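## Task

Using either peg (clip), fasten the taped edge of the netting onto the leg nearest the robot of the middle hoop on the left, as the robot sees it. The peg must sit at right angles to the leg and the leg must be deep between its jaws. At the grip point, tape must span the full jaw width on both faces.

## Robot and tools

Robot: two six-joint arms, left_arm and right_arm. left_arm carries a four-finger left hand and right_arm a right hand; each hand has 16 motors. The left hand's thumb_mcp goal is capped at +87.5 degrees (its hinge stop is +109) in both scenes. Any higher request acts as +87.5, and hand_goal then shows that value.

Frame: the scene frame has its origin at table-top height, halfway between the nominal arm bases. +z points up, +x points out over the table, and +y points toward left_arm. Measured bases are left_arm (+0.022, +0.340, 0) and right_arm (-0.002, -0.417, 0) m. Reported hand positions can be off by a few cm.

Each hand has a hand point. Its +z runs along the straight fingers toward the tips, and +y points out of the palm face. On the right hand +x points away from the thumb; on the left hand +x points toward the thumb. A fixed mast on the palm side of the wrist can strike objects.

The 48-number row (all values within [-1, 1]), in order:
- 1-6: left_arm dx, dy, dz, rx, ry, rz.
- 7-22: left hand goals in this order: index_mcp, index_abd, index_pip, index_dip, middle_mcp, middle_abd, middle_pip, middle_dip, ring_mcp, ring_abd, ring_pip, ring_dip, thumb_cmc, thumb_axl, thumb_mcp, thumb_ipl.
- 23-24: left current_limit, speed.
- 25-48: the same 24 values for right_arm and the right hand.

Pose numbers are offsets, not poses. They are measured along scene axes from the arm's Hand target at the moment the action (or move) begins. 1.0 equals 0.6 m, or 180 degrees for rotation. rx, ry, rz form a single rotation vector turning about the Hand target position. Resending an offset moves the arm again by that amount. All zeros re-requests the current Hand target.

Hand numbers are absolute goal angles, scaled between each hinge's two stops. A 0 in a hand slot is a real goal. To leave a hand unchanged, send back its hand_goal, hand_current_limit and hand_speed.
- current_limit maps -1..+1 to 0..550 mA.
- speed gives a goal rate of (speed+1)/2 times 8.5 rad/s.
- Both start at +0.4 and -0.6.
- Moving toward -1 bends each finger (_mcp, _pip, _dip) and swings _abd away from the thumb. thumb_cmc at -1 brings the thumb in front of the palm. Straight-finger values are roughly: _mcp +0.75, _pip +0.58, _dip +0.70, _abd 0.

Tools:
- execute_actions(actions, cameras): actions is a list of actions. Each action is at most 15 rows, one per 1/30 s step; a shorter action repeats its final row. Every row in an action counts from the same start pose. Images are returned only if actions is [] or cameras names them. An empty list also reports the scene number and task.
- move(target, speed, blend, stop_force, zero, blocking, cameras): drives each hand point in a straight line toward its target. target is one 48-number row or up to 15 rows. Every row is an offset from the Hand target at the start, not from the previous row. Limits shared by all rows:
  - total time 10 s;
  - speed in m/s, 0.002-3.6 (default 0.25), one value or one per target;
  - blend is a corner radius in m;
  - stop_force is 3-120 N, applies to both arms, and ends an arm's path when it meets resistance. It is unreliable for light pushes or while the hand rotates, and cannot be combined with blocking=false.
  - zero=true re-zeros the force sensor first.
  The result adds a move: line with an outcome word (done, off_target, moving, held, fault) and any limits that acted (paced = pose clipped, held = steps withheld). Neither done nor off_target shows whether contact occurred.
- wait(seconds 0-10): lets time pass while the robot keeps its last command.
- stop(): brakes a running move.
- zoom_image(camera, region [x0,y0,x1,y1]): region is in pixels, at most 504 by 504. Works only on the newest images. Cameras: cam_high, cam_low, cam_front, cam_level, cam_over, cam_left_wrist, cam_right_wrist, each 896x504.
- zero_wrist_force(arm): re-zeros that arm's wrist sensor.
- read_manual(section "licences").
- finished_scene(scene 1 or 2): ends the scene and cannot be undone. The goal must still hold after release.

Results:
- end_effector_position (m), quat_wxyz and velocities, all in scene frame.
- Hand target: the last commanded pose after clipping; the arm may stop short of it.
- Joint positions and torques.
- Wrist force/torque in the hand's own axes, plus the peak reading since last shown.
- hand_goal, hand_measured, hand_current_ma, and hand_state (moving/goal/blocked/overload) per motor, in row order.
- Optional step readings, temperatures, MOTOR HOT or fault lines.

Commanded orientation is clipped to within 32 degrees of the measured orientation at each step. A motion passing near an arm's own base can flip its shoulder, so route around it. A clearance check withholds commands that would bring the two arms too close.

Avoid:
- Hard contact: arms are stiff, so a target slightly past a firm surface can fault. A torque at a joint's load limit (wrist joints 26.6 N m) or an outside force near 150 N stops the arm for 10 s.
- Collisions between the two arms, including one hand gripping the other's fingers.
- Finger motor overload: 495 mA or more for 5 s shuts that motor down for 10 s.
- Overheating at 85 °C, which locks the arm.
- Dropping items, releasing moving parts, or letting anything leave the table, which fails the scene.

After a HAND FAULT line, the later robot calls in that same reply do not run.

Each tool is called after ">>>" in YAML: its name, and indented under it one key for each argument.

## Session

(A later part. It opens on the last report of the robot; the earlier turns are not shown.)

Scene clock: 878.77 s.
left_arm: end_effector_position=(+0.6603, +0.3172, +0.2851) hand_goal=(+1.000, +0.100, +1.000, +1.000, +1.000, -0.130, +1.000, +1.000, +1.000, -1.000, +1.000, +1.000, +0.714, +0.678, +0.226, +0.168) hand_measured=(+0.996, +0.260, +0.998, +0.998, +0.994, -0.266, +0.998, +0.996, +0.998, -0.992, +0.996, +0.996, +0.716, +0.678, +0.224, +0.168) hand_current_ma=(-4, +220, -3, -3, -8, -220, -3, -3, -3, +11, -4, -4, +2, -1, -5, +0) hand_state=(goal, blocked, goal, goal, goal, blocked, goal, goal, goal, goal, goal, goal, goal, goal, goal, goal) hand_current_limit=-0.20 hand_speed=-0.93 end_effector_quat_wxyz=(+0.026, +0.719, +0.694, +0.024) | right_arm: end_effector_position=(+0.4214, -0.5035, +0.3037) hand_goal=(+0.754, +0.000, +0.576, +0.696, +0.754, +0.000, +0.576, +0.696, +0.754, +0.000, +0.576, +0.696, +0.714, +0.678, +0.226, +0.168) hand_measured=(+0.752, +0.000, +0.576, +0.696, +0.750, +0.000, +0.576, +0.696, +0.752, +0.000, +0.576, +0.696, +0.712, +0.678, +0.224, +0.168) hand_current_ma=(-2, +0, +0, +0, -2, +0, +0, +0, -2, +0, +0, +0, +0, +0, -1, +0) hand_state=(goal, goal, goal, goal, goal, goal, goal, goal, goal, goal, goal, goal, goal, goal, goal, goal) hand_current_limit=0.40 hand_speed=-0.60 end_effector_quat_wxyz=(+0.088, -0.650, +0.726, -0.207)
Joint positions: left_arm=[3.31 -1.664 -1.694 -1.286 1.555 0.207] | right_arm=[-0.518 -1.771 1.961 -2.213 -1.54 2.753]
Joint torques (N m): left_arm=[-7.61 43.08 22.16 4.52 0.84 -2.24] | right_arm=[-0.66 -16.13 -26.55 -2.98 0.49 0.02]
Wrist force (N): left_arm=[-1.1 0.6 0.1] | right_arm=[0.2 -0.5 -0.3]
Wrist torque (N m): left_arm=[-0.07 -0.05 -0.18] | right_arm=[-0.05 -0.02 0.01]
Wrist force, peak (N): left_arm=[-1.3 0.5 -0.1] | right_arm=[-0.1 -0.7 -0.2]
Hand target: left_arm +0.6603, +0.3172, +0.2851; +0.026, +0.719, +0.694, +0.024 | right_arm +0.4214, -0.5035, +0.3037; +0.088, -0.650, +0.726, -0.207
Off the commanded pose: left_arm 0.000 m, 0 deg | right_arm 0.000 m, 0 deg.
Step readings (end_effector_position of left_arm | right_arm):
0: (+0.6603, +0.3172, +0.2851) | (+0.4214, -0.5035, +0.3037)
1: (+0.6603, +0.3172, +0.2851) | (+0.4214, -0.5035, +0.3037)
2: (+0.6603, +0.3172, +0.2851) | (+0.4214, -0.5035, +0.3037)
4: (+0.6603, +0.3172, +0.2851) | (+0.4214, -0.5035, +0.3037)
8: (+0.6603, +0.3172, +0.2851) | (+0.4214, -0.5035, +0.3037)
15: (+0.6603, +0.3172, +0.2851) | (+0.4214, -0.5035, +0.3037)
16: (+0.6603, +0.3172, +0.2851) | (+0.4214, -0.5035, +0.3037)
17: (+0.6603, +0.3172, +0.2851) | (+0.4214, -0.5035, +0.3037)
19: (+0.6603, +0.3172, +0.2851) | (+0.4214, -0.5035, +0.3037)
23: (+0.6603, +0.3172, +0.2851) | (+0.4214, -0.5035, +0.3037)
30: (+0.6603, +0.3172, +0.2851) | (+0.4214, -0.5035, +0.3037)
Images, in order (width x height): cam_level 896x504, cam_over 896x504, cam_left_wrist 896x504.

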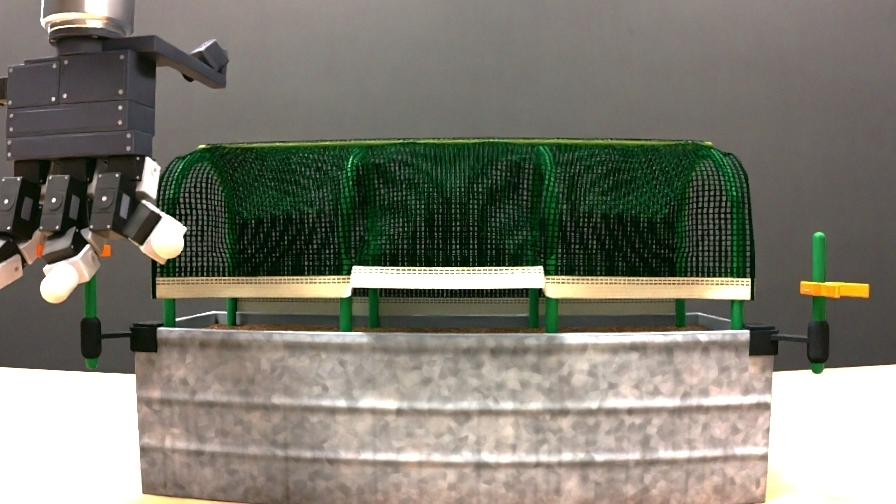

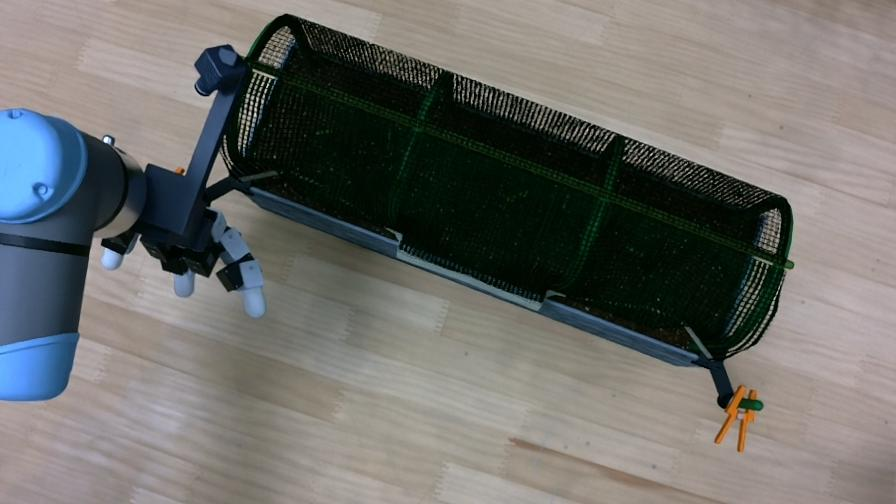

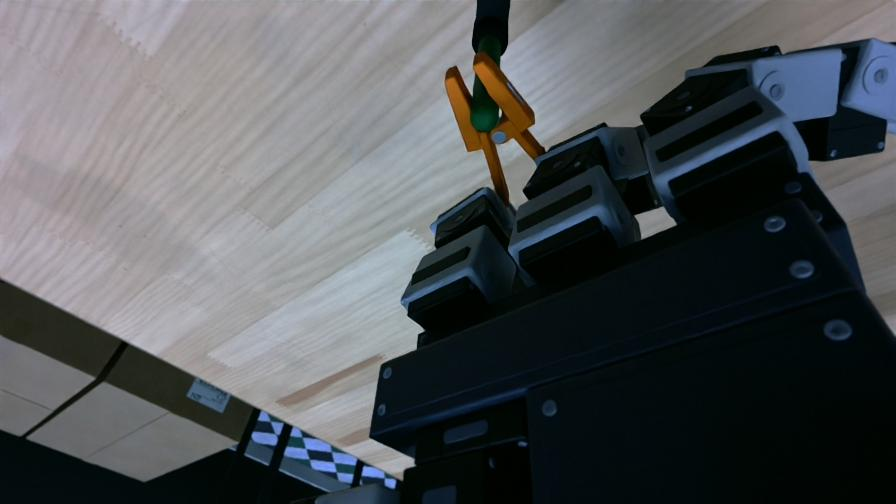

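>>> execute_actions:
  actions:
    - [[0,0,0,0,0,0,1,-0.2,1,1,1,0.2,1,1,1,-1,1,1,0.714,0.678,0.226,0.168,0.4,-0.93,0,0,0,0,0,0,0.754,0,0.576,0.696,0.754,0,0.576,0.696,0.754,0,0.576,0.696,0.714,0.678,0.226,0.168,0.4,-0.6]]
    - [[0,0,0,0,0,0,1,-0.2,1,1,1,0.2,1,1,1,-1,1,1,0.714,0.678,0.226,0.168,0.4,-0.93,0,0,0,0,0,0,0.754,0,0.576,0.696,0.754,0,0.576,0.696,0.754,0,0.576,0.696,0.714,0.678,0.226,0.168,0.4,-0.6]]
  cameras: ["cam_left_wrist","cam_over","cam_level"]

>>> zoom_image:
  camera: "cam_left_wrist"
  region: [400, 30, 640, 230]

>>> zoom_image:
  camera: "cam_level"
  region: [0, 220, 160, 320]

Scene clock: 903.37 s.
left_arm: end_effector_position=(+0.6603, +0.3172, +0.2851) hand_goal=(+1.000, -0.200, +1.000, +1.000, +1.000, +0.200, +1.000, +1.000, +1.000, -1.000, +1.000, +1.000, +0.714, +0.678, +0.226, +0.168) hand_measured=(+0.996, +0.250, +0.998, +0.998, +0.998, -0.186, +1.000, +0.996, +0.998, -0.992, +0.996, +0.996, +0.716, +0.678, +0.224, +0.168) hand_current_ma=(-6, +385, -3, -3, -3, -385, +0, -3, -3, +11, -4, -4, +2, -1, -5, +0) hand_state=(goal, blocked, goal, goal, goal, blocked, goal, goal, goal, goal, goal, goal, goal, goal, goal, goal) hand_current_limit=0.40 hand_speed=-0.93 end_effector_quat_wxyz=(+0.026, +0.719, +0.694, +0.024) | right_arm: end_effector_position=(+0.4214, -0.5035, +0.3037) hand_goal=(+0.754, +0.000, +0.576, +0.696, +0.754, +0.000, +0.576, +0.696, +0.754, +0.000, +0.576, +0.696, +0.714, +0.678, +0.226, +0.168) hand_measured=(+0.752, +0.000, +0.576, +0.696, +0.750, +0.000, +0.576, +0.696, +0.752, +0.000, +0.576, +0.696, +0.712, +0.678, +0.224, +0.168) hand_current_ma=(-2, +0, +0, +0, -2, +0, +0, +0, -2, +0, +0, +0, +0, +0, -1, +0) hand_state=(goal, goal, goal, goal, goal, goal, goal, goal, goal, goal, goal, goal, goal, goal, goal, goal) hand_current_limit=0.40 hand_speed=-0.60 end_effector_quat_wxyz=(+0.088, -0.650, +0.726, -0.207)
Joint positions: left_arm=[3.31 -1.664 -1.694 -1.286 1.555 0.207] | right_arm=[-0.518 -1.771 1.961 -2.213 -1.54 2.753]
Joint torques (N m): left_arm=[-6.93 42.82 25.22 4.5 0.93 -2.22] | right_arm=[1.11 -15.79 -27.22 -2.82 0.44 -0.12]
Wrist force (N): left_arm=[-2.0 0.8 0.3] | right_arm=[0.1 -0.2 0.0]
Wrist torque (N m): left_arm=[-0.12 -0.11 -0.23] | right_arm=[-0.03 -0.01 0.01]
Wrist force, peak (N): left_arm=[-2.1 1.1 0.1] | right_arm=[-0.1 -0.7 -0.4]
Hand target: left_arm +0.6603, +0.3172, +0.2851; +0.026, +0.719, +0.694, +0.024 | right_arm +0.4214, -0.5035, +0.3037; +0.088, -0.650, +0.726, -0.207
Off the commanded pose: left_arm 0.000 m, 0 deg | right_arm 0.000 m, 0 deg.
Step readings (end_effector_position of left_arm | right_arm):
0: (+0.6603, +0.3172, +0.2851) | (+0.4214, -0.5035, +0.3037)
1: (+0.6603, +0.3172, +0.2851) | (+0.4214, -0.5035, +0.3037)
2: (+0.6603, +0.3172, +0.2851) | (+0.4214, -0.5035, +0.3037)
4: (+0.6603, +0.3172, +0.2851) | (+0.4214, -0.5035, +0.3037)
8: (+0.6603, +0.3172, +0.2851) | (+0.4214, -0.5035, +0.3037)
15: (+0.6603, +0.3172, +0.2851) | (+0.4214, -0.5035, +0.3037)
16: (+0.6603, +0.3172, +0.2851) | (+0.4214, -0.5035, +0.3037)
17: (+0.6603, +0.3172, +0.2851) | (+0.4214, -0.5035, +0.3037)
19: (+0.6603, +0.3172, +0.2851) | (+0.4214, -0.5035, +0.3037)
23: (+0.6603, +0.3172, +0.2851) | (+0.4214, -0.5035, +0.3037)
30: (+0.6603, +0.3172, +0.2851) | (+0.4214, -0.5035, +0.3037)
Images, in order (width x height): cam_level 896x504, cam_over 896x504, cam_left_wrist 896x504.

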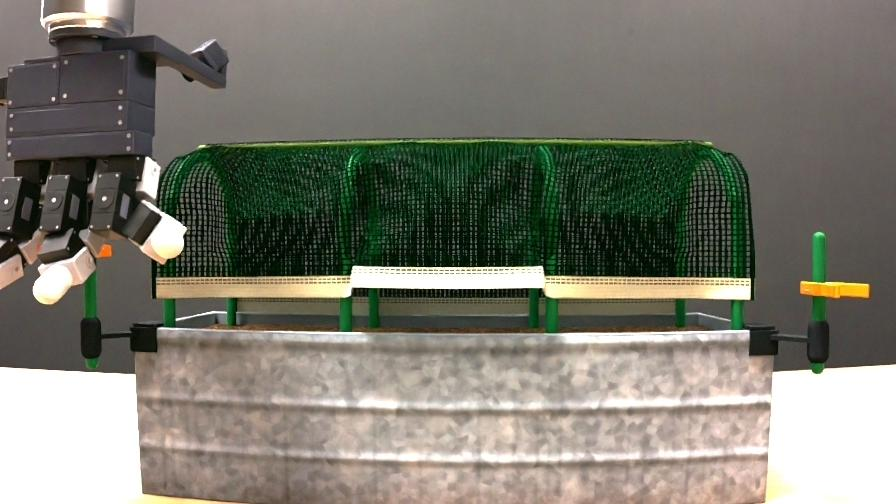

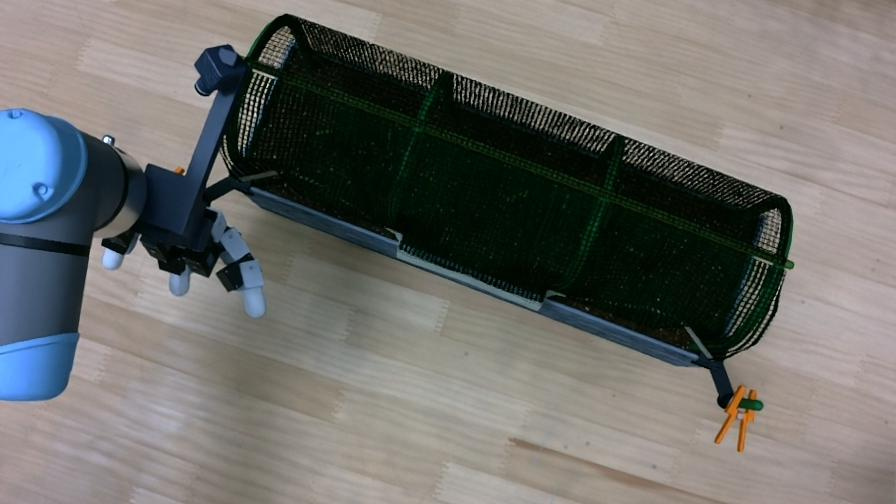

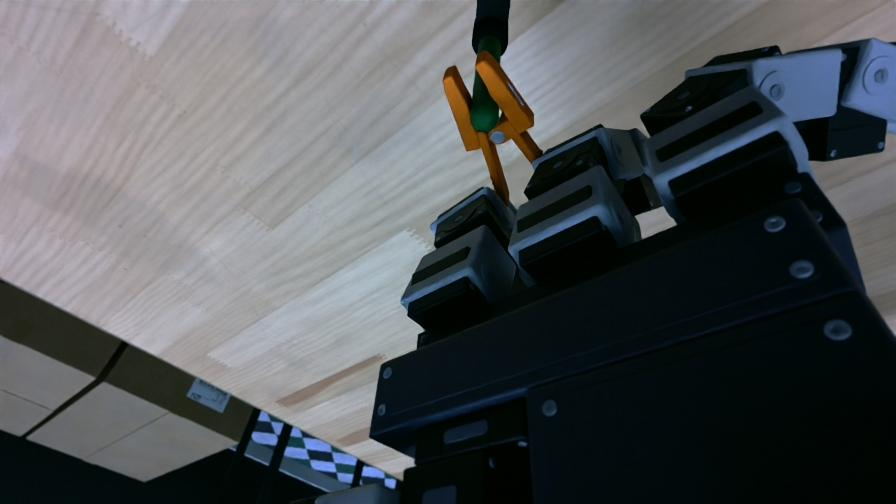

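Scaled by 2.100.

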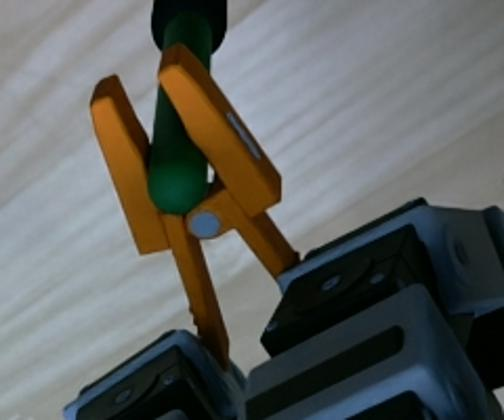

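Scaled by 3.150.

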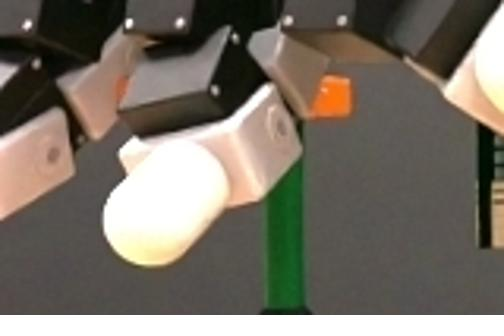

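>>> execute_actions:
  actions:
    - [[0,0,0,0,0,0,1,-0.2,1,1,1,0.2,1,1,1,-1,1,1,0.714,0.678,0.226,0.168,0.78,-0.93,0,0,0,0,0,0,0.754,0,0.576,0.696,0.754,0,0.576,0.696,0.754,0,0.576,0.696,0.714,0.678,0.226,0.168,0.4,-0.6]]
    - [[0,0,0,0,0,0,1,-0.2,1,1,1,0.2,1,1,1,-1,1,1,0.714,0.678,0.226,0.168,0.78,-0.93,0,0,0,0,0,0,0.754,0,0.576,0.696,0.754,0,0.576,0.696,0.754,0,0.576,0.696,0.714,0.678,0.226,0.168,0.4,-0.6]]
  cameras: ["cam_left_wrist","cam_over","cam_level"]

>>> zoom_image:
  camera: "cam_left_wrist"
  region: [400, 30, 640, 230]

>>> zoom_image:
  camera: "cam_level"
  region: [0, 220, 160, 320]

Scene clock: 925.30 s.
left_arm: end_effector_position=(+0.6603, +0.3172, +0.2851) hand_goal=(+1.000, -0.200, +1.000, +1.000, +1.000, +0.200, +1.000, +1.000, +1.000, -1.000, +1.000, +1.000, +0.714, +0.678, +0.226, +0.168) hand_measured=(+0.994, +0.250, +0.998, +0.998, +1.000, -0.074, +1.000, +0.996, +0.998, -0.992, +0.996, +0.996, +0.716, +0.678, +0.224, +0.168) hand_current_ma=(-10, +489, -3, -3, +0, -489, +0, -3, -3, +11, -4, -4, +2, -1, -5, +0) hand_state=(goal, blocked, goal, goal, goal, blocked, goal, goal, goal, goal, goal, goal, goal, goal, goal, goal) hand_current_limit=0.78 hand_speed=-0.93 end_effector_quat_wxyz=(+0.026, +0.719, +0.694, +0.024) | right_arm: end_effector_position=(+0.4214, -0.5035, +0.3037) hand_goal=(+0.754, +0.000, +0.576, +0.696, +0.754, +0.000, +0.576, +0.696, +0.754, +0.000, +0.576, +0.696, +0.714, +0.678, +0.226, +0.168) hand_measured=(+0.752, +0.000, +0.576, +0.696, +0.750, +0.000, +0.576, +0.696, +0.752, +0.000, +0.576, +0.696, +0.712, +0.678, +0.224, +0.168) hand_current_ma=(-2, +0, +0, +0, -2, +0, +0, +0, -2, +0, +0, +0, +0, +0, -1, +0) hand_state=(goal, goal, goal, goal, goal, goal, goal, goal, goal, goal, goal, goal, goal, goal, goal, goal) hand_current_limit=0.40 hand_speed=-0.60 end_effector_quat_wxyz=(+0.088, -0.650, +0.726, -0.207)
Joint positions: left_arm=[3.31 -1.664 -1.694 -1.286 1.555 0.207] | right_arm=[-0.518 -1.771 1.961 -2.213 -1.54 2.753]
Joint torques (N m): left_arm=[-7.2 42.73 27.85 4.43 0.89 -2.15] | right_arm=[-0.81 -14.97 -27.31 -2.94 0.24 0.14]
Wrist force (N): left_arm=[-2.5 0.3 0.7] | right_arm=[0.0 -0.1 -0.2]
Wrist torque (N m): left_arm=[-0.12 -0.10 -0.26] | right_arm=[0.00 -0.01 0.01]
Wrist force, peak (N): left_arm=[-2.6 0.6 0.5] | right_arm=[0.1 -0.6 -0.5]
Hand target: left_arm +0.6603, +0.3172, +0.2851; +0.026, +0.719, +0.694, +0.024 | right_arm +0.4214, -0.5035, +0.3037; +0.088, -0.650, +0.726, -0.207
Off the commanded pose: left_arm 0.000 m, 0 deg | right_arm 0.000 m, 0 deg.
Step readings (end_effector_position of left_arm | right_arm):
0: (+0.6603, +0.3172, +0.2851) | (+0.4214, -0.5035, +0.3037)
1: (+0.6603, +0.3172, +0.2851) | (+0.4214, -0.5035, +0.3037)
2: (+0.6603, +0.3172, +0.2851) | (+0.4214, -0.5035, +0.3037)
4: (+0.6603, +0.3172, +0.2851) | (+0.4214, -0.5035, +0.3037)
8: (+0.6603, +0.3172, +0.2851) | (+0.4214, -0.5035, +0.3037)
15: (+0.6603, +0.3172, +0.2851) | (+0.4214, -0.5035, +0.3037)
16: (+0.6603, +0.3172, +0.2851) | (+0.4214, -0.5035, +0.3037)
17: (+0.6603, +0.3172, +0.2851) | (+0.4214, -0.5035, +0.3037)
19: (+0.6603, +0.3172, +0.2851) | (+0.4214, -0.5035, +0.3037)
23: (+0.6603, +0.3172, +0.2851) | (+0.4214, -0.5035, +0.3037)
30: (+0.6603, +0.3172, +0.2851) | (+0.4214, -0.5035, +0.3037)
Images, in order (width x height): cam_level 896x504, cam_over 896x504, cam_left_wrist 896x504.

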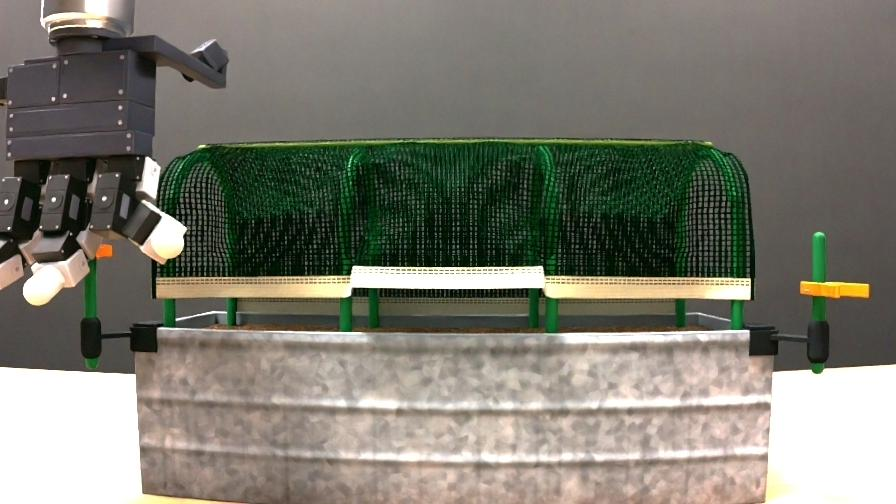

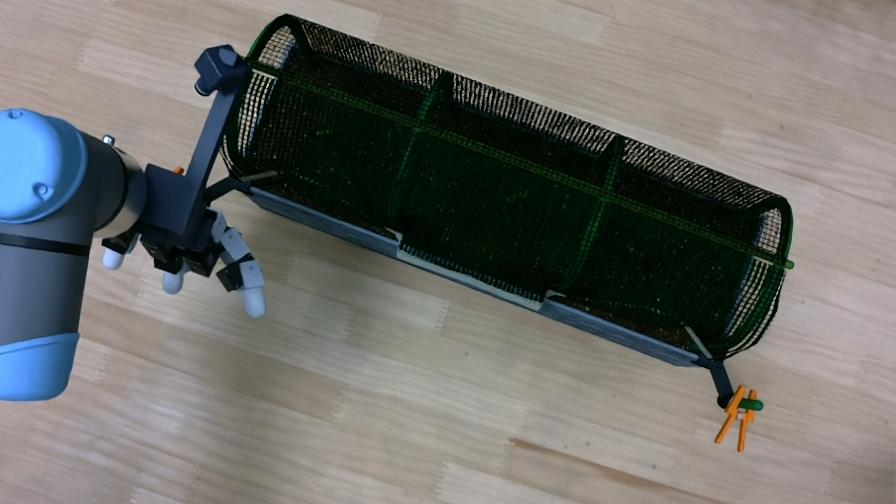

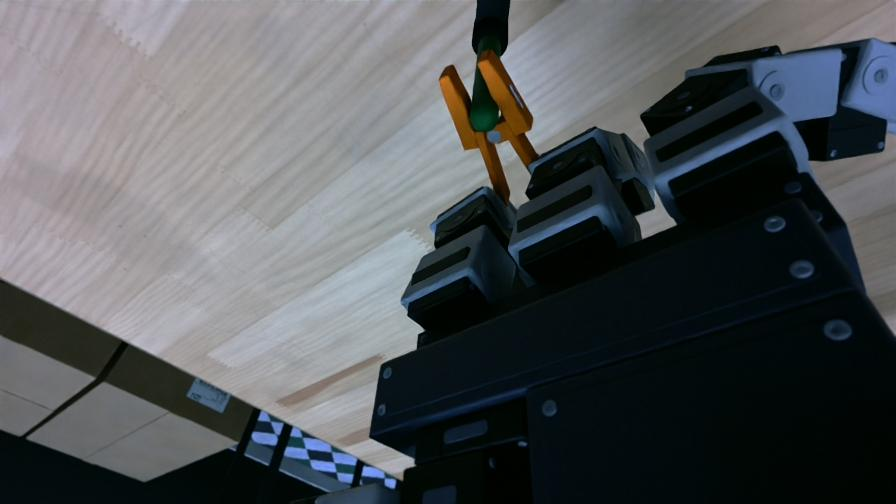

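Scaled by 2.100.

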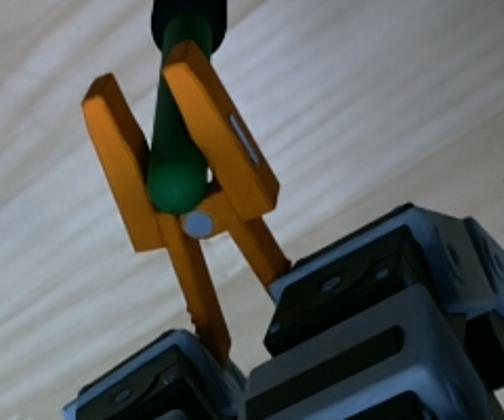

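Scaled by 3.150.

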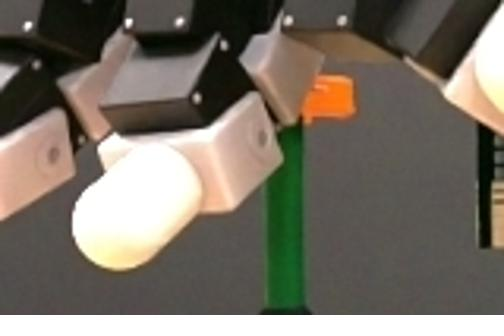

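>>> execute_actions:
  actions:
    - [[0,0,0,0,0,0,1,-0.2,1,1,1,-0.12,1,1,1,-1,1,1,0.714,0.678,0.226,0.168,0.78,-0.93,0,0,0,0,0,0,0.754,0,0.576,0.696,0.754,0,0.576,0.696,0.754,0,0.576,0.696,0.714,0.678,0.226,0.168,0.4,-0.6]]
    - [[0,0,0,0,0,0,1,-0.2,1,1,1,-0.12,1,1,1,-1,1,1,0.714,0.678,0.226,0.168,0.78,-0.93,0,0,0,0,0,0,0.754,0,0.576,0.696,0.754,0,0.576,0.696,0.754,0,0.576,0.696,0.714,0.678,0.226,0.168,0.4,-0.6]]
  cameras: ["cam_left_wrist"]

>>> zoom_image:
  camera: "cam_left_wrist"
  region: [400, 30, 640, 230]

Scene clock: 967.93 s.
left_arm: end_effector_position=(+0.6603, +0.3172, +0.2851) hand_goal=(+1.000, -0.200, +1.000, +1.000, +1.000, -0.120, +1.000, +1.000, +1.000, -1.000, +1.000, +1.000, +0.714, +0.678, +0.226, +0.168) hand_measured=(+0.994, +0.250, +0.998, +0.998, +0.998, -0.176, +1.000, +0.996, +0.998, -0.992, +0.996, +0.996, +0.716, +0.678, +0.224, +0.168) hand_current_ma=(-10, +490, -3, -3, -3, -133, +0, -3, -3, +11, -4, -4, +2, -1, -5, +0) hand_state=(goal, blocked, goal, goal, goal, blocked, goal, goal, goal, goal, goal, goal, goal, goal, goal, goal) hand_current_limit=0.78 hand_speed=-0.93 end_effector_quat_wxyz=(+0.026, +0.719, +0.694, +0.024) | right_arm: end_effector_position=(+0.4214, -0.5035, +0.3037) hand_goal=(+0.754, +0.000, +0.576, +0.696, +0.754, +0.000, +0.576, +0.696, +0.754, +0.000, +0.576, +0.696, +0.714, +0.678, +0.226, +0.168) hand_measured=(+0.752, +0.000, +0.576, +0.696, +0.750, +0.000, +0.576, +0.696, +0.752, +0.000, +0.576, +0.696, +0.712, +0.678, +0.224, +0.168) hand_current_ma=(-2, +0, +0, +0, -2, +0, +0, +0, -2, +0, +0, +0, +0, +0, -1, +0) hand_state=(goal, goal, goal, goal, goal, goal, goal, goal, goal, goal, goal, goal, goal, goal, goal, goal) hand_current_limit=0.40 hand_speed=-0.60 end_effector_quat_wxyz=(+0.088, -0.650, +0.726, -0.207)
Joint positions: left_arm=[3.31 -1.664 -1.694 -1.286 1.555 0.207] | right_arm=[-0.518 -1.771 1.961 -2.213 -1.54 2.753]
Joint torques (N m): left_arm=[-6.97 42.54 27.9 4.5 0.91 -2.15] | right_arm=[0.97 -16.09 -26.52 -2.57 0.55 0.24]
Wrist force (N): left_arm=[-1.8 1.1 -0.1] | right_arm=[0.0 -0.4 0.1]
Wrist torque (N m): left_arm=[-0.06 -0.07 -0.24] | right_arm=[-0.06 0.01 -0.01]
Wrist force, peak (N): left_arm=[-2.7 0.3 0.6] | right_arm=[0.2 -0.8 0.2]
Hand target: left_arm +0.6603, +0.3172, +0.2851; +0.026, +0.719, +0.694, +0.024 | right_arm +0.4214, -0.5035, +0.3037; +0.088, -0.650, +0.726, -0.207
Off the commanded pose: left_arm 0.000 m, 0 deg | right_arm 0.000 m, 0 deg.
Step readings (end_effector_position of left_arm | right_arm):
0: (+0.6603, +0.3172, +0.2851) | (+0.4214, -0.5035, +0.3037)
1: (+0.6603, +0.3172, +0.2851) | (+0.4214, -0.5035, +0.3037)
2: (+0.6603, +0.3172, +0.2851) | (+0.4214, -0.5035, +0.3037)
4: (+0.6603, +0.3172, +0.2851) | (+0.4214, -0.5035, +0.3037)
8: (+0.6603, +0.3172, +0.2851) | (+0.4214, -0.5035, +0.3037)
15: (+0.6603, +0.3172, +0.2851) | (+0.4214, -0.5035, +0.3037)
16: (+0.6603, +0.3172, +0.2851) | (+0.4214, -0.5035, +0.3037)
17: (+0.6603, +0.3172, +0.2851) | (+0.4214, -0.5035, +0.3037)
19: (+0.6603, +0.3172, +0.2851) | (+0.4214, -0.5035, +0.3037)
23: (+0.6603, +0.3172, +0.2851) | (+0.4214, -0.5035, +0.3037)
30: (+0.6603, +0.3172, +0.2851) | (+0.4214, -0.5035, +0.3037)
Images, in order (width x height): cam_left_wrist 896x504.

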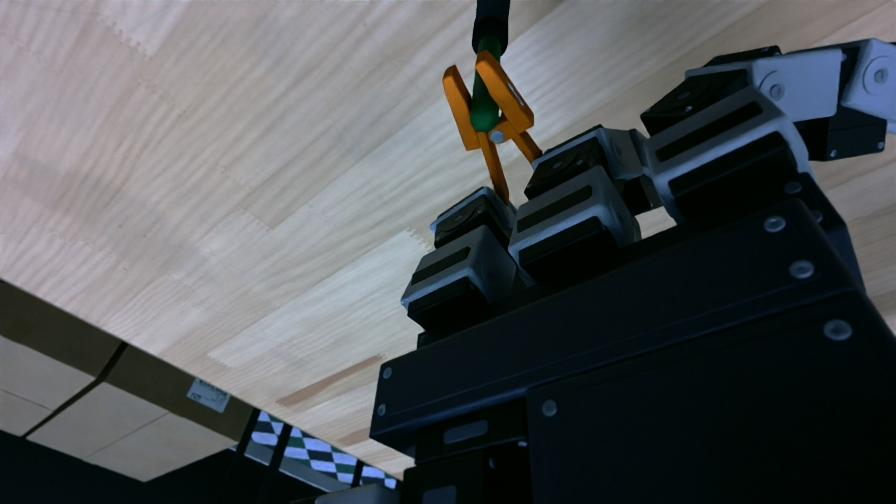

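Scaled by 2.100.

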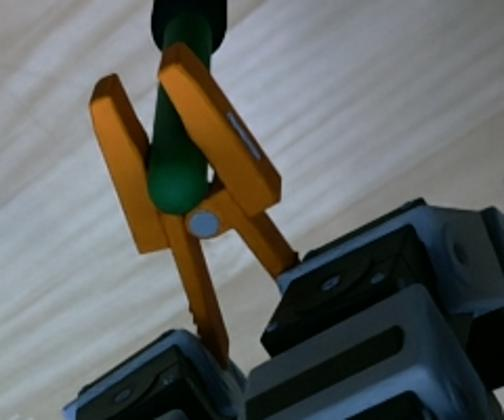

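>>> execute_actions:
  actions:
    - [[0,0,0,0,0,0,1,-0.2,1,1,1,-0.2,1,1,1,-1,1,1,0.714,0.678,0.226,0.168,0.78,-0.93,0,0,0,0,0,0,0.754,0,0.576,0.696,0.754,0,0.576,0.696,0.754,0,0.576,0.696,0.714,0.678,0.226,0.168,0.4,-0.6]]
    - [[0,0,0,0,0,0,1,-0.2,1,1,1,-0.24,1,1,1,-1,1,1,0.714,0.678,0.226,0.168,0.78,-0.93,0,0,0,0,0,0,0.754,0,0.576,0.696,0.754,0,0.576,0.696,0.754,0,0.576,0.696,0.714,0.678,0.226,0.168,0.4,-0.6]]
    - [[0,0,0,0,0,0,1,-0.2,1,1,1,-0.24,1,1,1,-1,1,1,0.714,0.678,0.226,0.168,0.78,-0.93,0,0,0,0,0,0,0.754,0,0.576,0.696,0.754,0,0.576,0.696,0.754,0,0.576,0.696,0.714,0.678,0.226,0.168,0.4,-0.6]]
  cameras: ["cam_left_wrist"]

>>> zoom_image:
  camera: "cam_left_wrist"
  region: [400, 30, 640, 230]

Scene clock: 1003.00 s.
left_arm: end_effector_position=(+0.6603, +0.3172, +0.2851) hand_goal=(+1.000, -0.200, +1.000, +1.000, +1.000, -0.240, +1.000, +1.000, +1.000, -1.000, +1.000, +1.000, +0.714, +0.678, +0.226, +0.168) hand_measured=(+1.000, +0.180, +0.998, +0.998, +0.986, -0.292, +1.000, +0.996, +0.998, -0.992, +0.996, +0.996, +0.716, +0.678, +0.224, +0.168) hand_current_ma=(+0, +490, -3, -3, -27, -119, +0, -3, -3, +11, -4, -4, +2, -1, -5, +0) hand_state=(goal, blocked, goal, goal, goal, blocked, goal, goal, goal, goal, goal, goal, goal, goal, goal, goal) hand_current_limit=0.78 hand_speed=-0.93 end_effector_quat_wxyz=(+0.026, +0.719, +0.694, +0.024) | right_arm: end_effector_position=(+0.4214, -0.5035, +0.3037) hand_goal=(+0.754, +0.000, +0.576, +0.696, +0.754, +0.000, +0.576, +0.696, +0.754, +0.000, +0.576, +0.696, +0.714, +0.678, +0.226, +0.168) hand_measured=(+0.752, +0.000, +0.576, +0.696, +0.750, +0.000, +0.576, +0.696, +0.752, +0.000, +0.576, +0.696, +0.712, +0.678, +0.224, +0.168) hand_current_ma=(-2, +0, +0, +0, -2, +0, +0, +0, -2, +0, +0, +0, +0, +0, -1, +0) hand_state=(goal, goal, goal, goal, goal, goal, goal, goal, goal, goal, goal, goal, goal, goal, goal, goal) hand_current_limit=0.40 hand_speed=-0.60 end_effector_quat_wxyz=(+0.088, -0.650, +0.726, -0.207)
Joint positions: left_arm=[3.31 -1.664 -1.694 -1.286 1.555 0.207] | right_arm=[-0.518 -1.771 1.961 -2.213 -1.54 2.753]
Joint torques (N m): left_arm=[-7.19 42.44 27.9 4.47 0.87 -2.1] | right_arm=[0.99 -16.52 -26.46 -2.64 0.27 -0.02]
Wrist force (N): left_arm=[-0.6 0.9 -0.3] | right_arm=[-0.2 -0.5 0.1]
Wrist torque (N m): left_arm=[-0.06 -0.04 -0.17] | right_arm=[-0.08 0.01 -0.02]
Wrist force, peak (N): left_arm=[-1.8 1.0 -0.3] | right_arm=[0.4 -0.6 -0.2]
Hand target: left_arm +0.6603, +0.3172, +0.2851; +0.026, +0.719, +0.694, +0.024 | right_arm +0.4214, -0.5035, +0.3037; +0.088, -0.650, +0.726, -0.207
Off the commanded pose: left_arm 0.000 m, 0 deg | right_arm 0.000 m, 0 deg.
Step readings (end_effector_position of left_arm | right_arm):
0: (+0.6603, +0.3172, +0.2851) | (+0.4214, -0.5035, +0.3037)
1: (+0.6603, +0.3172, +0.2851) | (+0.4214, -0.5035, +0.3037)
2: (+0.6603, +0.3172, +0.2851) | (+0.4214, -0.5035, +0.3037)
4: (+0.6603, +0.3172, +0.2851) | (+0.4214, -0.5035, +0.3037)
8: (+0.6603, +0.3172, +0.2851) | (+0.4214, -0.5035, +0.3037)
15: (+0.6603, +0.3172, +0.2851) | (+0.4214, -0.5035, +0.3037)
16: (+0.6603, +0.3172, +0.2851) | (+0.4214, -0.5035, +0.3037)
17: (+0.6603, +0.3172, +0.2851) | (+0.4214, -0.5035, +0.3037)
19: (+0.6603, +0.3172, +0.2851) | (+0.4214, -0.5035, +0.3037)
23: (+0.6603, +0.3172, +0.2851) | (+0.4214, -0.5035, +0.3037)
30: (+0.6603, +0.3172, +0.2851) | (+0.4214, -0.5035, +0.3037)
31: (+0.6603, +0.3172, +0.2851) | (+0.4214, -0.5035, +0.3037)
32: (+0.6603, +0.3172, +0.2851) | (+0.4214, -0.5035, +0.3037)
34: (+0.6603, +0.3172, +0.2851) | (+0.4214, -0.5035, +0.3037)
38: (+0.6603, +0.3172, +0.2851) | (+0.4214, -0.5035, +0.3037)
45: (+0.6603, +0.3172, +0.2851) | (+0.4214, -0.5035, +0.3037)
Images, in order (width x height): cam_left_wrist 896x504.

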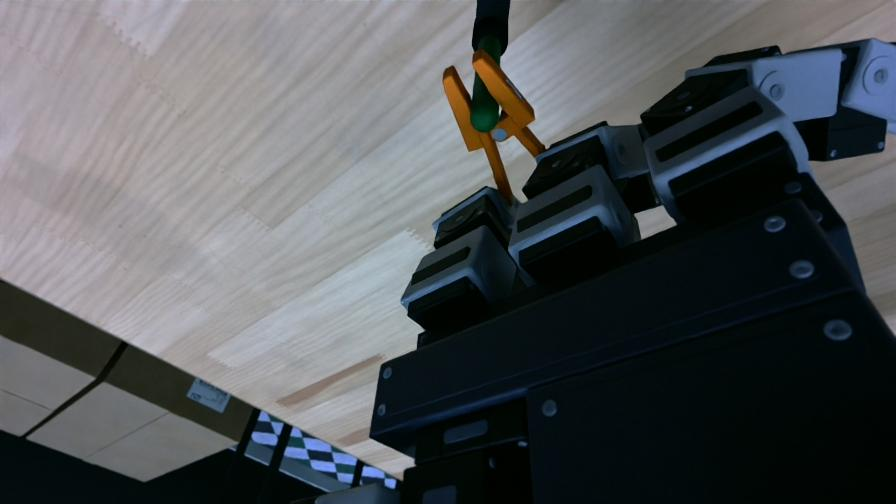

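Scaled by 2.100.

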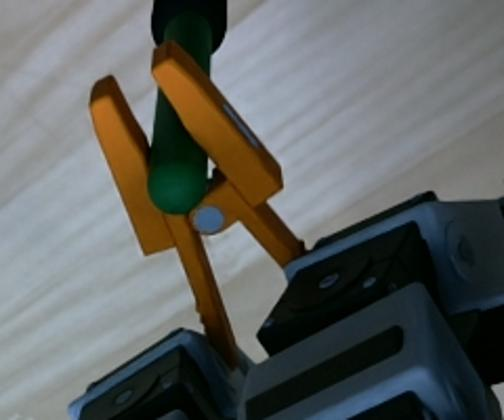

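>>> move:
  target:
    - [0,0,0,0,0,0,1,0.55,1,1,1,-0.5,1,1,1,-1,1,1,0.714,0.678,0.226,0.168,0.2,-0.85,0,0,0,0,0,0,0.754,0,0.576,0.696,0.754,0,0.576,0.696,0.754,0,0.576,0.696,0.714,0.678,0.226,0.168,0.4,-0.6]
    - [0,0,-0.01167,0,0,0,1,0.55,1,1,1,-0.5,1,1,1,-1,1,1,0.714,0.678,0.226,0.168,0.2,-0.85,0,0,0,0,0,0,0.754,0,0.576,0.696,0.754,0,0.576,0.696,0.754,0,0.576,0.696,0.714,0.678,0.226,0.168,0.4,-0.6]
  speed: 0.015
  cameras: ["cam_left_wrist","cam_level"]

>>> zoom_image:
  camera: "cam_left_wrist"
  region: [400, 30, 640, 230]

>>> zoom_image:
  camera: "cam_level"
  region: [0, 220, 160, 320]

Scene clock: 1073.30 s.
left_arm: end_effector_position=(+0.6603, +0.3172, +0.2780) hand_goal=(+1.000, +0.550, +1.000, +1.000, +1.000, -0.500, +1.000, +1.000, +1.000, -1.000, +1.000, +1.000, +0.714, +0.678, +0.226, +0.168) hand_measured=(+0.996, +0.542, +0.998, +0.998, +0.988, -0.496, +0.998, +0.996, +0.998, -0.992, +0.996, +0.996, +0.716, +0.678, +0.224, +0.168) hand_current_ma=(-5, -9, -3, -3, -22, +4, -2, -3, -3, +11, -4, -4, +2, -1, -5, +0) hand_state=(goal, goal, goal, goal, goal, goal, goal, goal, goal, goal, goal, goal, goal, goal, goal, goal) hand_current_limit=0.20 hand_speed=-0.85 end_effector_quat_wxyz=(+0.026, +0.719, +0.694, +0.024) | right_arm: end_effector_position=(+0.4214, -0.5035, +0.3037) hand_goal=(+0.754, +0.000, +0.576, +0.696, +0.754, +0.000, +0.576, +0.696, +0.754, +0.000, +0.576, +0.696, +0.714, +0.678, +0.226, +0.168) hand_measured=(+0.752, +0.000, +0.576, +0.696, +0.750, +0.000, +0.576, +0.696, +0.752, +0.000, +0.576, +0.696, +0.712, +0.678, +0.224, +0.168) hand_current_ma=(-2, +0, +0, +0, -2, +0, +0, +0, -2, +0, +0, +0, +0, +0, -1, +0) hand_state=(goal, goal, goal, goal, goal, goal, goal, goal, goal, goal, goal, goal, goal, goal, goal, goal) hand_current_limit=0.40 hand_speed=-0.60 end_effector_quat_wxyz=(+0.088, -0.650, +0.726, -0.207)
Joint positions: left_arm=[3.31 -1.668 -1.709 -1.267 1.555 0.207] | right_arm=[-0.518 -1.771 1.961 -2.213 -1.54 2.753]
Joint torques (N m): left_arm=[-6.87 23.09 29.93 0.77 0.86 -2.16] | right_arm=[0.23 -15.59 -27.63 -2.83 0.51 0.03]
Wrist force (N): left_arm=[-0.4 1.0 -0.3] | right_arm=[-0.3 -0.3 -0.2]
Wrist torque (N m): left_arm=[-0.06 -0.03 -0.16] | right_arm=[-0.03 0.03 -0.02]
Wrist force, peak (N): left_arm=[0.5 2.6 -0.1] | right_arm=[0.3 -0.7 -0.1]
Hand target: left_arm +0.6603, +0.3172, +0.2781; +0.026, +0.719, +0.694, +0.024 | right_arm +0.4214, -0.5035, +0.3037; +0.088, -0.650, +0.726, -0.207
Off the commanded pose: left_arm 0.000 m, 0 deg | right_arm 0.000 m, 0 deg.
move: done
Images, in order (width x height): cam_level 896x504, cam_left_wrist 896x504.

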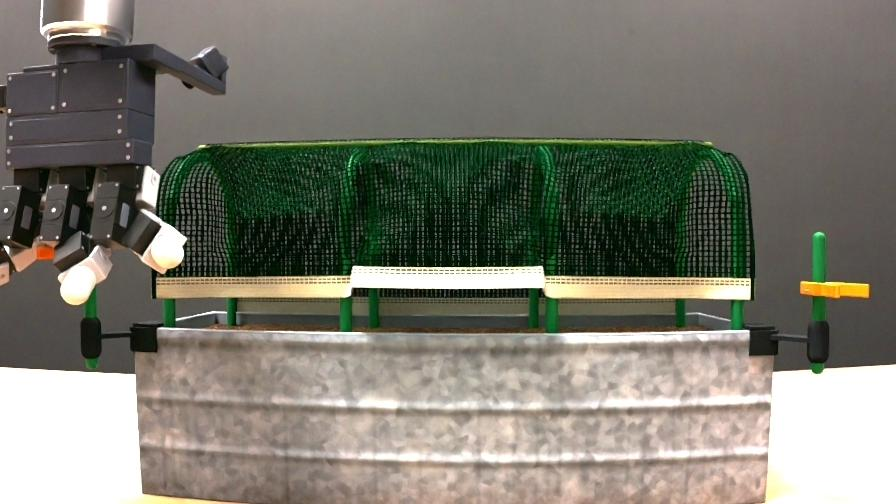

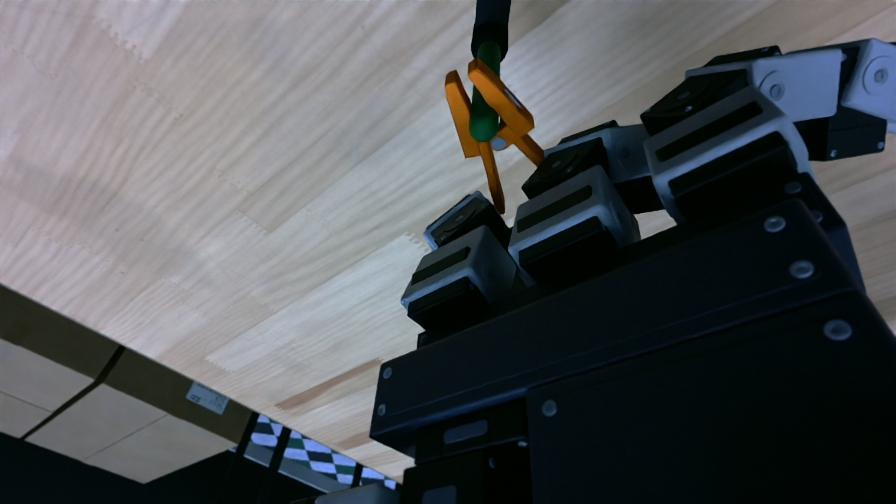

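Scaled by 2.100.

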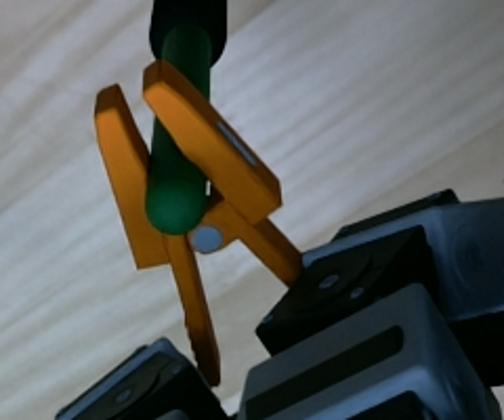

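Scaled by 3.150.

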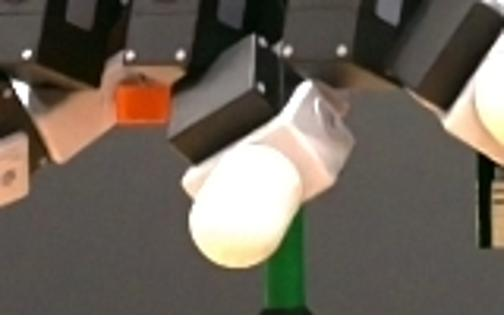

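>>> execute_actions:
  actions:
    - [[0,0,0,0,0,0,1,0.2,1,1,1,-0.2,1,1,1,-1,1,1,0.714,0.678,0.226,0.168,-0.2,-0.85,0,0,0,0,0,0,0.754,0,0.576,0.696,0.754,0,0.576,0.696,0.754,0,0.576,0.696,0.714,0.678,0.226,0.168,0.4,-0.6]]
    - [[0,0,0,0,0,0,1,0.2,1,1,1,-0.2,1,1,1,-1,1,1,0.714,0.678,0.226,0.168,-0.2,-0.85,0,0,0,0,0,0,0.754,0,0.576,0.696,0.754,0,0.576,0.696,0.754,0,0.576,0.696,0.714,0.678,0.226,0.168,0.4,-0.6]]
  cameras: ["cam_left_wrist"]

>>> zoom_image:
  camera: "cam_left_wrist"
  region: [400, 30, 640, 230]

Scene clock: 1088.23 s.
left_arm: end_effector_position=(+0.6603, +0.3172, +0.2781) hand_goal=(+1.000, +0.200, +1.000, +1.000, +1.000, -0.200, +1.000, +1.000, +1.000, -1.000, +1.000, +1.000, +0.714, +0.678, +0.226, +0.168) hand_measured=(+0.998, +0.346, +0.998, +0.998, +0.994, -0.274, +0.998, +0.996, +0.998, -0.992, +0.996, +0.996, +0.716, +0.678, +0.224, +0.168) hand_current_ma=(-3, +220, -2, -3, -8, -188, -2, -3, -3, +11, -4, -4, +2, -1, -5, +0) hand_state=(goal, blocked, goal, goal, goal, blocked, goal, goal, goal, goal, goal, goal, goal, goal, goal, goal) hand_current_limit=-0.20 hand_speed=-0.85 end_effector_quat_wxyz=(+0.026, +0.719, +0.694, +0.024) | right_arm: end_effector_position=(+0.4214, -0.5035, +0.3037) hand_goal=(+0.754, +0.000, +0.576, +0.696, +0.754, +0.000, +0.576, +0.696, +0.754, +0.000, +0.576, +0.696, +0.714, +0.678, +0.226, +0.168) hand_measured=(+0.752, +0.000, +0.576, +0.696, +0.750, +0.000, +0.576, +0.696, +0.752, +0.000, +0.576, +0.696, +0.712, +0.678, +0.224, +0.168) hand_current_ma=(-2, +0, +0, +0, -2, +0, +0, +0, -2, +0, +0, +0, +0, +0, -1, +0) hand_state=(goal, goal, goal, goal, goal, goal, goal, goal, goal, goal, goal, goal, goal, goal, goal, goal) hand_current_limit=0.40 hand_speed=-0.60 end_effector_quat_wxyz=(+0.088, -0.650, +0.726, -0.207)
Joint positions: left_arm=[3.31 -1.668 -1.709 -1.268 1.555 0.207] | right_arm=[-0.518 -1.771 1.961 -2.213 -1.54 2.753]
Joint torques (N m): left_arm=[-6.66 39.41 28.72 1.18 0.97 -2.17] | right_arm=[0.88 -16.28 -26.96 -2.79 0.55 -0.04]
Wrist force (N): left_arm=[-1.1 0.3 -0.6] | right_arm=[0.0 -0.3 -0.4]
Wrist torque (N m): left_arm=[-0.03 -0.01 -0.19] | right_arm=[-0.01 0.00 0.00]
Wrist force, peak (N): left_arm=[-0.5 1.4 0.0] | right_arm=[-0.1 -0.7 0.1]
Hand target: left_arm +0.6603, +0.3172, +0.2781; +0.026, +0.719, +0.694, +0.024 | right_arm +0.4214, -0.5035, +0.3037; +0.088, -0.650, +0.726, -0.207
Off the commanded pose: left_arm 0.000 m, 0 deg | right_arm 0.000 m, 0 deg.
Step readings (end_effector_position of left_arm | right_arm):
0: (+0.6603, +0.3172, +0.2781) | (+0.4214, -0.5035, +0.3037)
1: (+0.6603, +0.3172, +0.2781) | (+0.4214, -0.5035, +0.3037)
2: (+0.6603, +0.3172, +0.2781) | (+0.4214, -0.5035, +0.3037)
4: (+0.6603, +0.3172, +0.2781) | (+0.4214, -0.5035, +0.3037)
8: (+0.6603, +0.3172, +0.2781) | (+0.4214, -0.5035, +0.3037)
15: (+0.6603, +0.3172, +0.2781) | (+0.4214, -0.5035, +0.3037)
16: (+0.6603, +0.3172, +0.2781) | (+0.4214, -0.5035, +0.3037)
17: (+0.6603, +0.3172, +0.2781) | (+0.4214, -0.5035, +0.3037)
19: (+0.6603, +0.3172, +0.2781) | (+0.4214, -0.5035, +0.3037)
23: (+0.6603, +0.3172, +0.2781) | (+0.4214, -0.5035, +0.3037)
30: (+0.6603, +0.3172, +0.2781) | (+0.4214, -0.5035, +0.3037)
Images, in order (width x height): cam_left_wrist 896x504.

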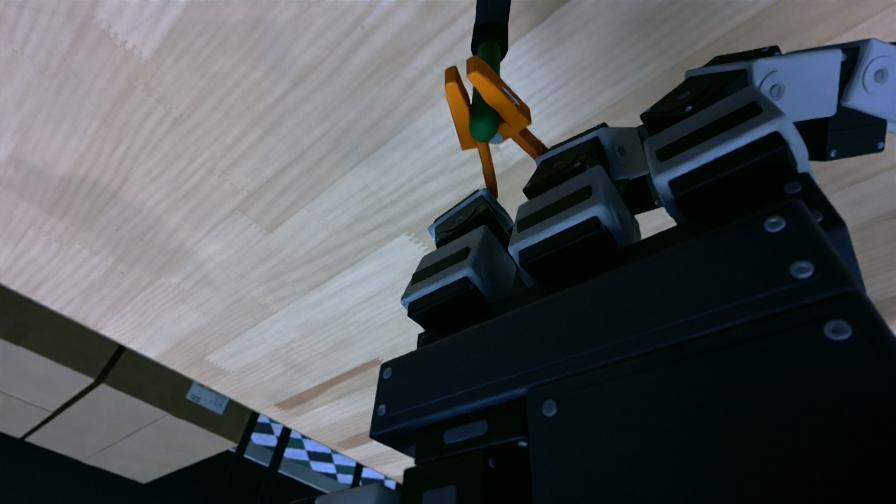

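Scaled by 2.100.

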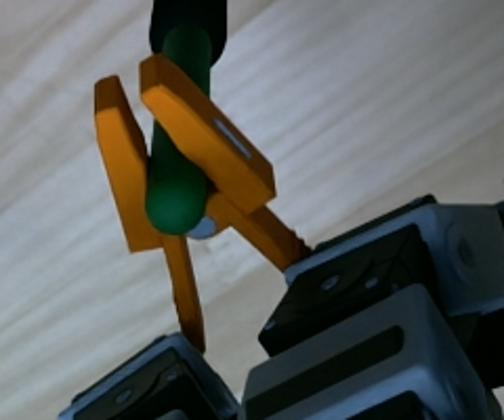

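>>> move:
  target:
    - [0,0,0,0,0,0,1,0.5,1,1,1,-0.45,1,1,1,-1,1,1,0.714,0.678,0.226,0.168,0.2,-0.9,0,0,0,0,0,0,0.754,0,0.576,0.696,0.754,0,0.576,0.696,0.754,0,0.576,0.696,0.714,0.678,0.226,0.168,0.4,-0.6]
    - [0,0.005,0.01167,0,0,0,1,0.5,1,1,1,-0.45,1,1,1,-1,1,1,0.714,0.678,0.226,0.168,0.2,-0.9,0,0,0,0,0,0,0.754,0,0.576,0.696,0.754,0,0.576,0.696,0.754,0,0.576,0.696,0.714,0.678,0.226,0.168,0.4,-0.6]
  speed: 0.015
  cameras: ["cam_left_wrist","cam_level","cam_over"]

>>> zoom_image:
  camera: "cam_left_wrist"
  region: [400, 30, 640, 230]

>>> zoom_image:
  camera: "cam_level"
  region: [0, 220, 160, 320]

>>> zoom_image:
  camera: "cam_over"
  region: [140, 140, 260, 220]

Scene clock: 1208.67 s.
left_arm: end_effector_position=(+0.6603, +0.3202, +0.2852) hand_goal=(+1.000, +0.500, +1.000, +1.000, +1.000, -0.450, +1.000, +1.000, +1.000, -1.000, +1.000, +1.000, +0.714, +0.678, +0.226, +0.168) hand_measured=(+0.994, +0.492, +0.998, +0.998, +0.992, -0.444, +0.998, +0.996, +0.998, -0.992, +0.996, +0.996, +0.716, +0.678, +0.224, +0.168) hand_current_ma=(-8, -9, -2, -3, -12, +6, -2, -3, -3, +11, -4, -4, +2, -1, -5, +0) hand_state=(goal, goal, goal, goal, goal, goal, goal, goal, goal, goal, goal, goal, goal, goal, goal, goal) hand_current_limit=0.20 hand_speed=-0.90 end_effector_quat_wxyz=(+0.026, +0.719, +0.694, +0.024) | right_arm: end_effector_position=(+0.4214, -0.5035, +0.3037) hand_goal=(+0.754, +0.000, +0.576, +0.696, +0.754, +0.000, +0.576, +0.696, +0.754, +0.000, +0.576, +0.696, +0.714, +0.678, +0.226, +0.168) hand_measured=(+0.752, +0.000, +0.576, +0.696, +0.750, +0.000, +0.576, +0.696, +0.752, +0.000, +0.576, +0.696, +0.712, +0.678, +0.224, +0.168) hand_current_ma=(-2, +0, +0, +0, -2, +0, +0, +0, -2, +0, +0, +0, +0, +0, -1, +0) hand_state=(goal, goal, goal, goal, goal, goal, goal, goal, goal, goal, goal, goal, goal, goal, goal, goal) hand_current_limit=0.40 hand_speed=-0.60 end_effector_quat_wxyz=(+0.088, -0.650, +0.726, -0.207)
Joint positions: left_arm=[3.316 -1.663 -1.695 -1.286 1.555 0.213] | right_arm=[-0.518 -1.771 1.961 -2.213 -1.54 2.753]
Joint torques (N m): left_arm=[2.53 36.08 19.11 4.41 -1.29 0.87] | right_arm=[-0.75 -16.01 -27.8 -2.74 0.45 -0.07]
Wrist force (N): left_arm=[0.1 1.0 0.0] | right_arm=[0.1 -0.2 -0.2]
Wrist torque (N m): left_arm=[-0.10 -0.02 -0.11] | right_arm=[0.00 -0.01 0.01]
Wrist force, peak (N): left_arm=[-0.8 2.2 -1.3] | right_arm=[0.0 -0.7 -0.1]
Hand target: left_arm +0.6603, +0.3202, +0.2851; +0.026, +0.719, +0.694, +0.024 | right_arm +0.4214, -0.5035, +0.3037; +0.088, -0.650, +0.726, -0.207
Off the commanded pose: left_arm 0.000 m, 0 deg | right_arm 0.000 m, 0 deg.
move: done
Images, in order (width x height): cam_level 896x504, cam_over 896x504, cam_left_wrist 896x504.

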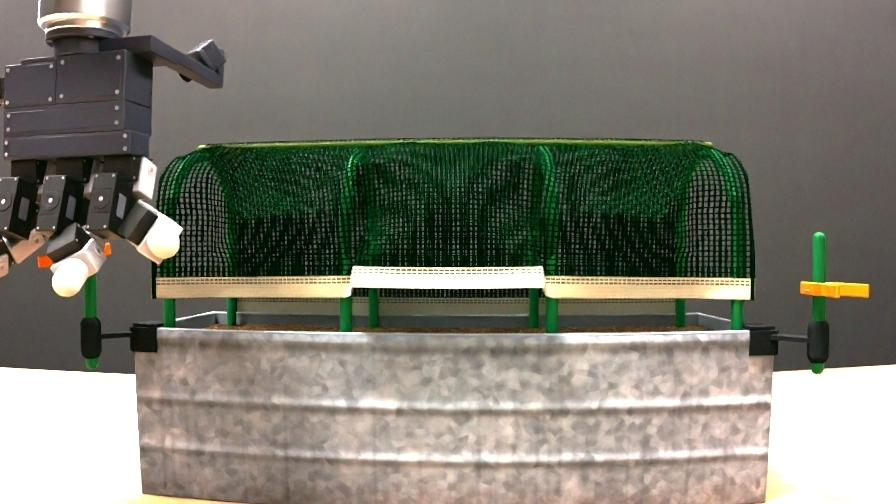

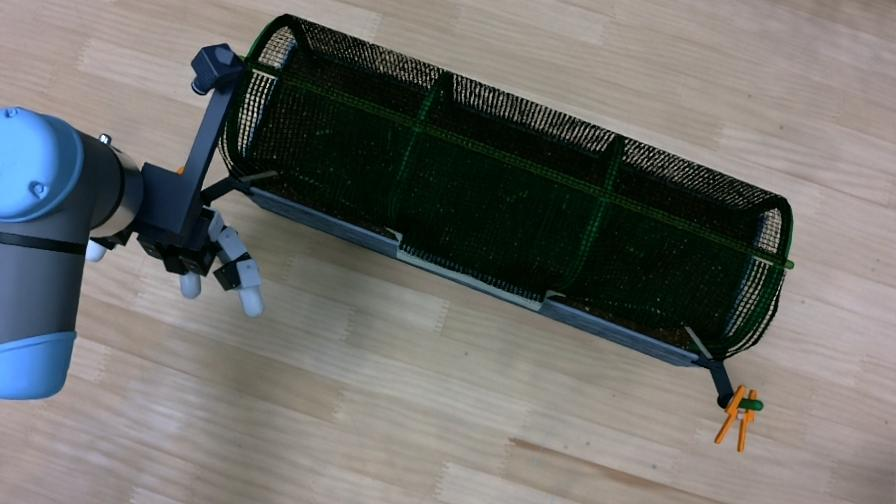

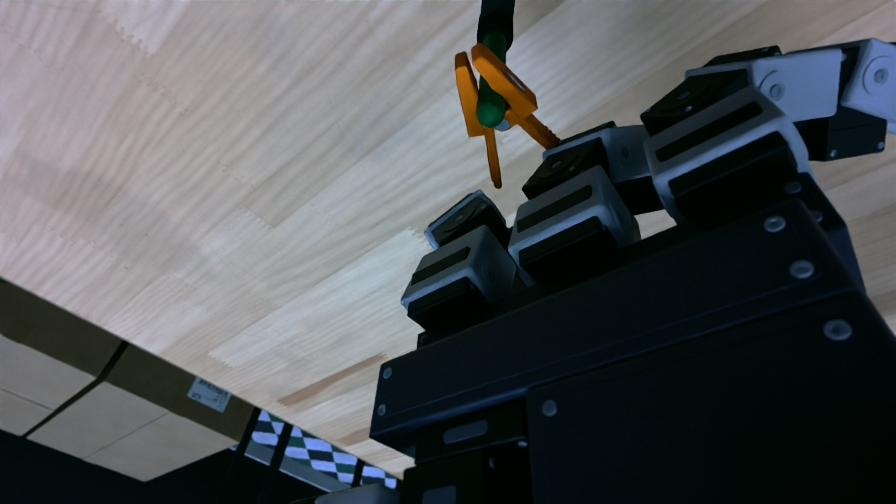

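Scaled by 2.100.

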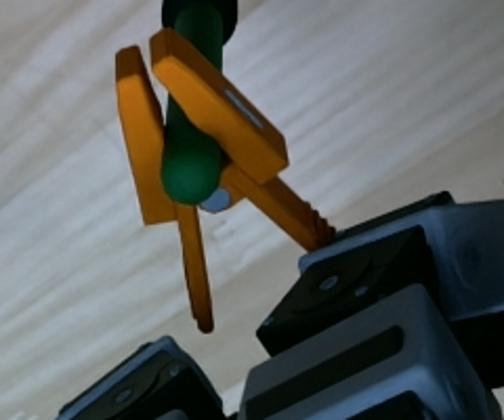

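Scaled by 3.150.

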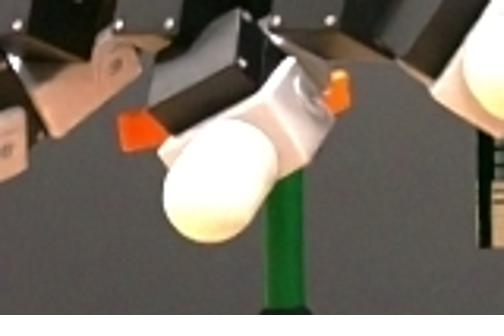

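Scaled by 4.200.

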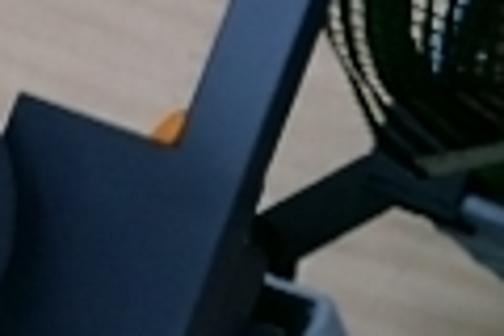

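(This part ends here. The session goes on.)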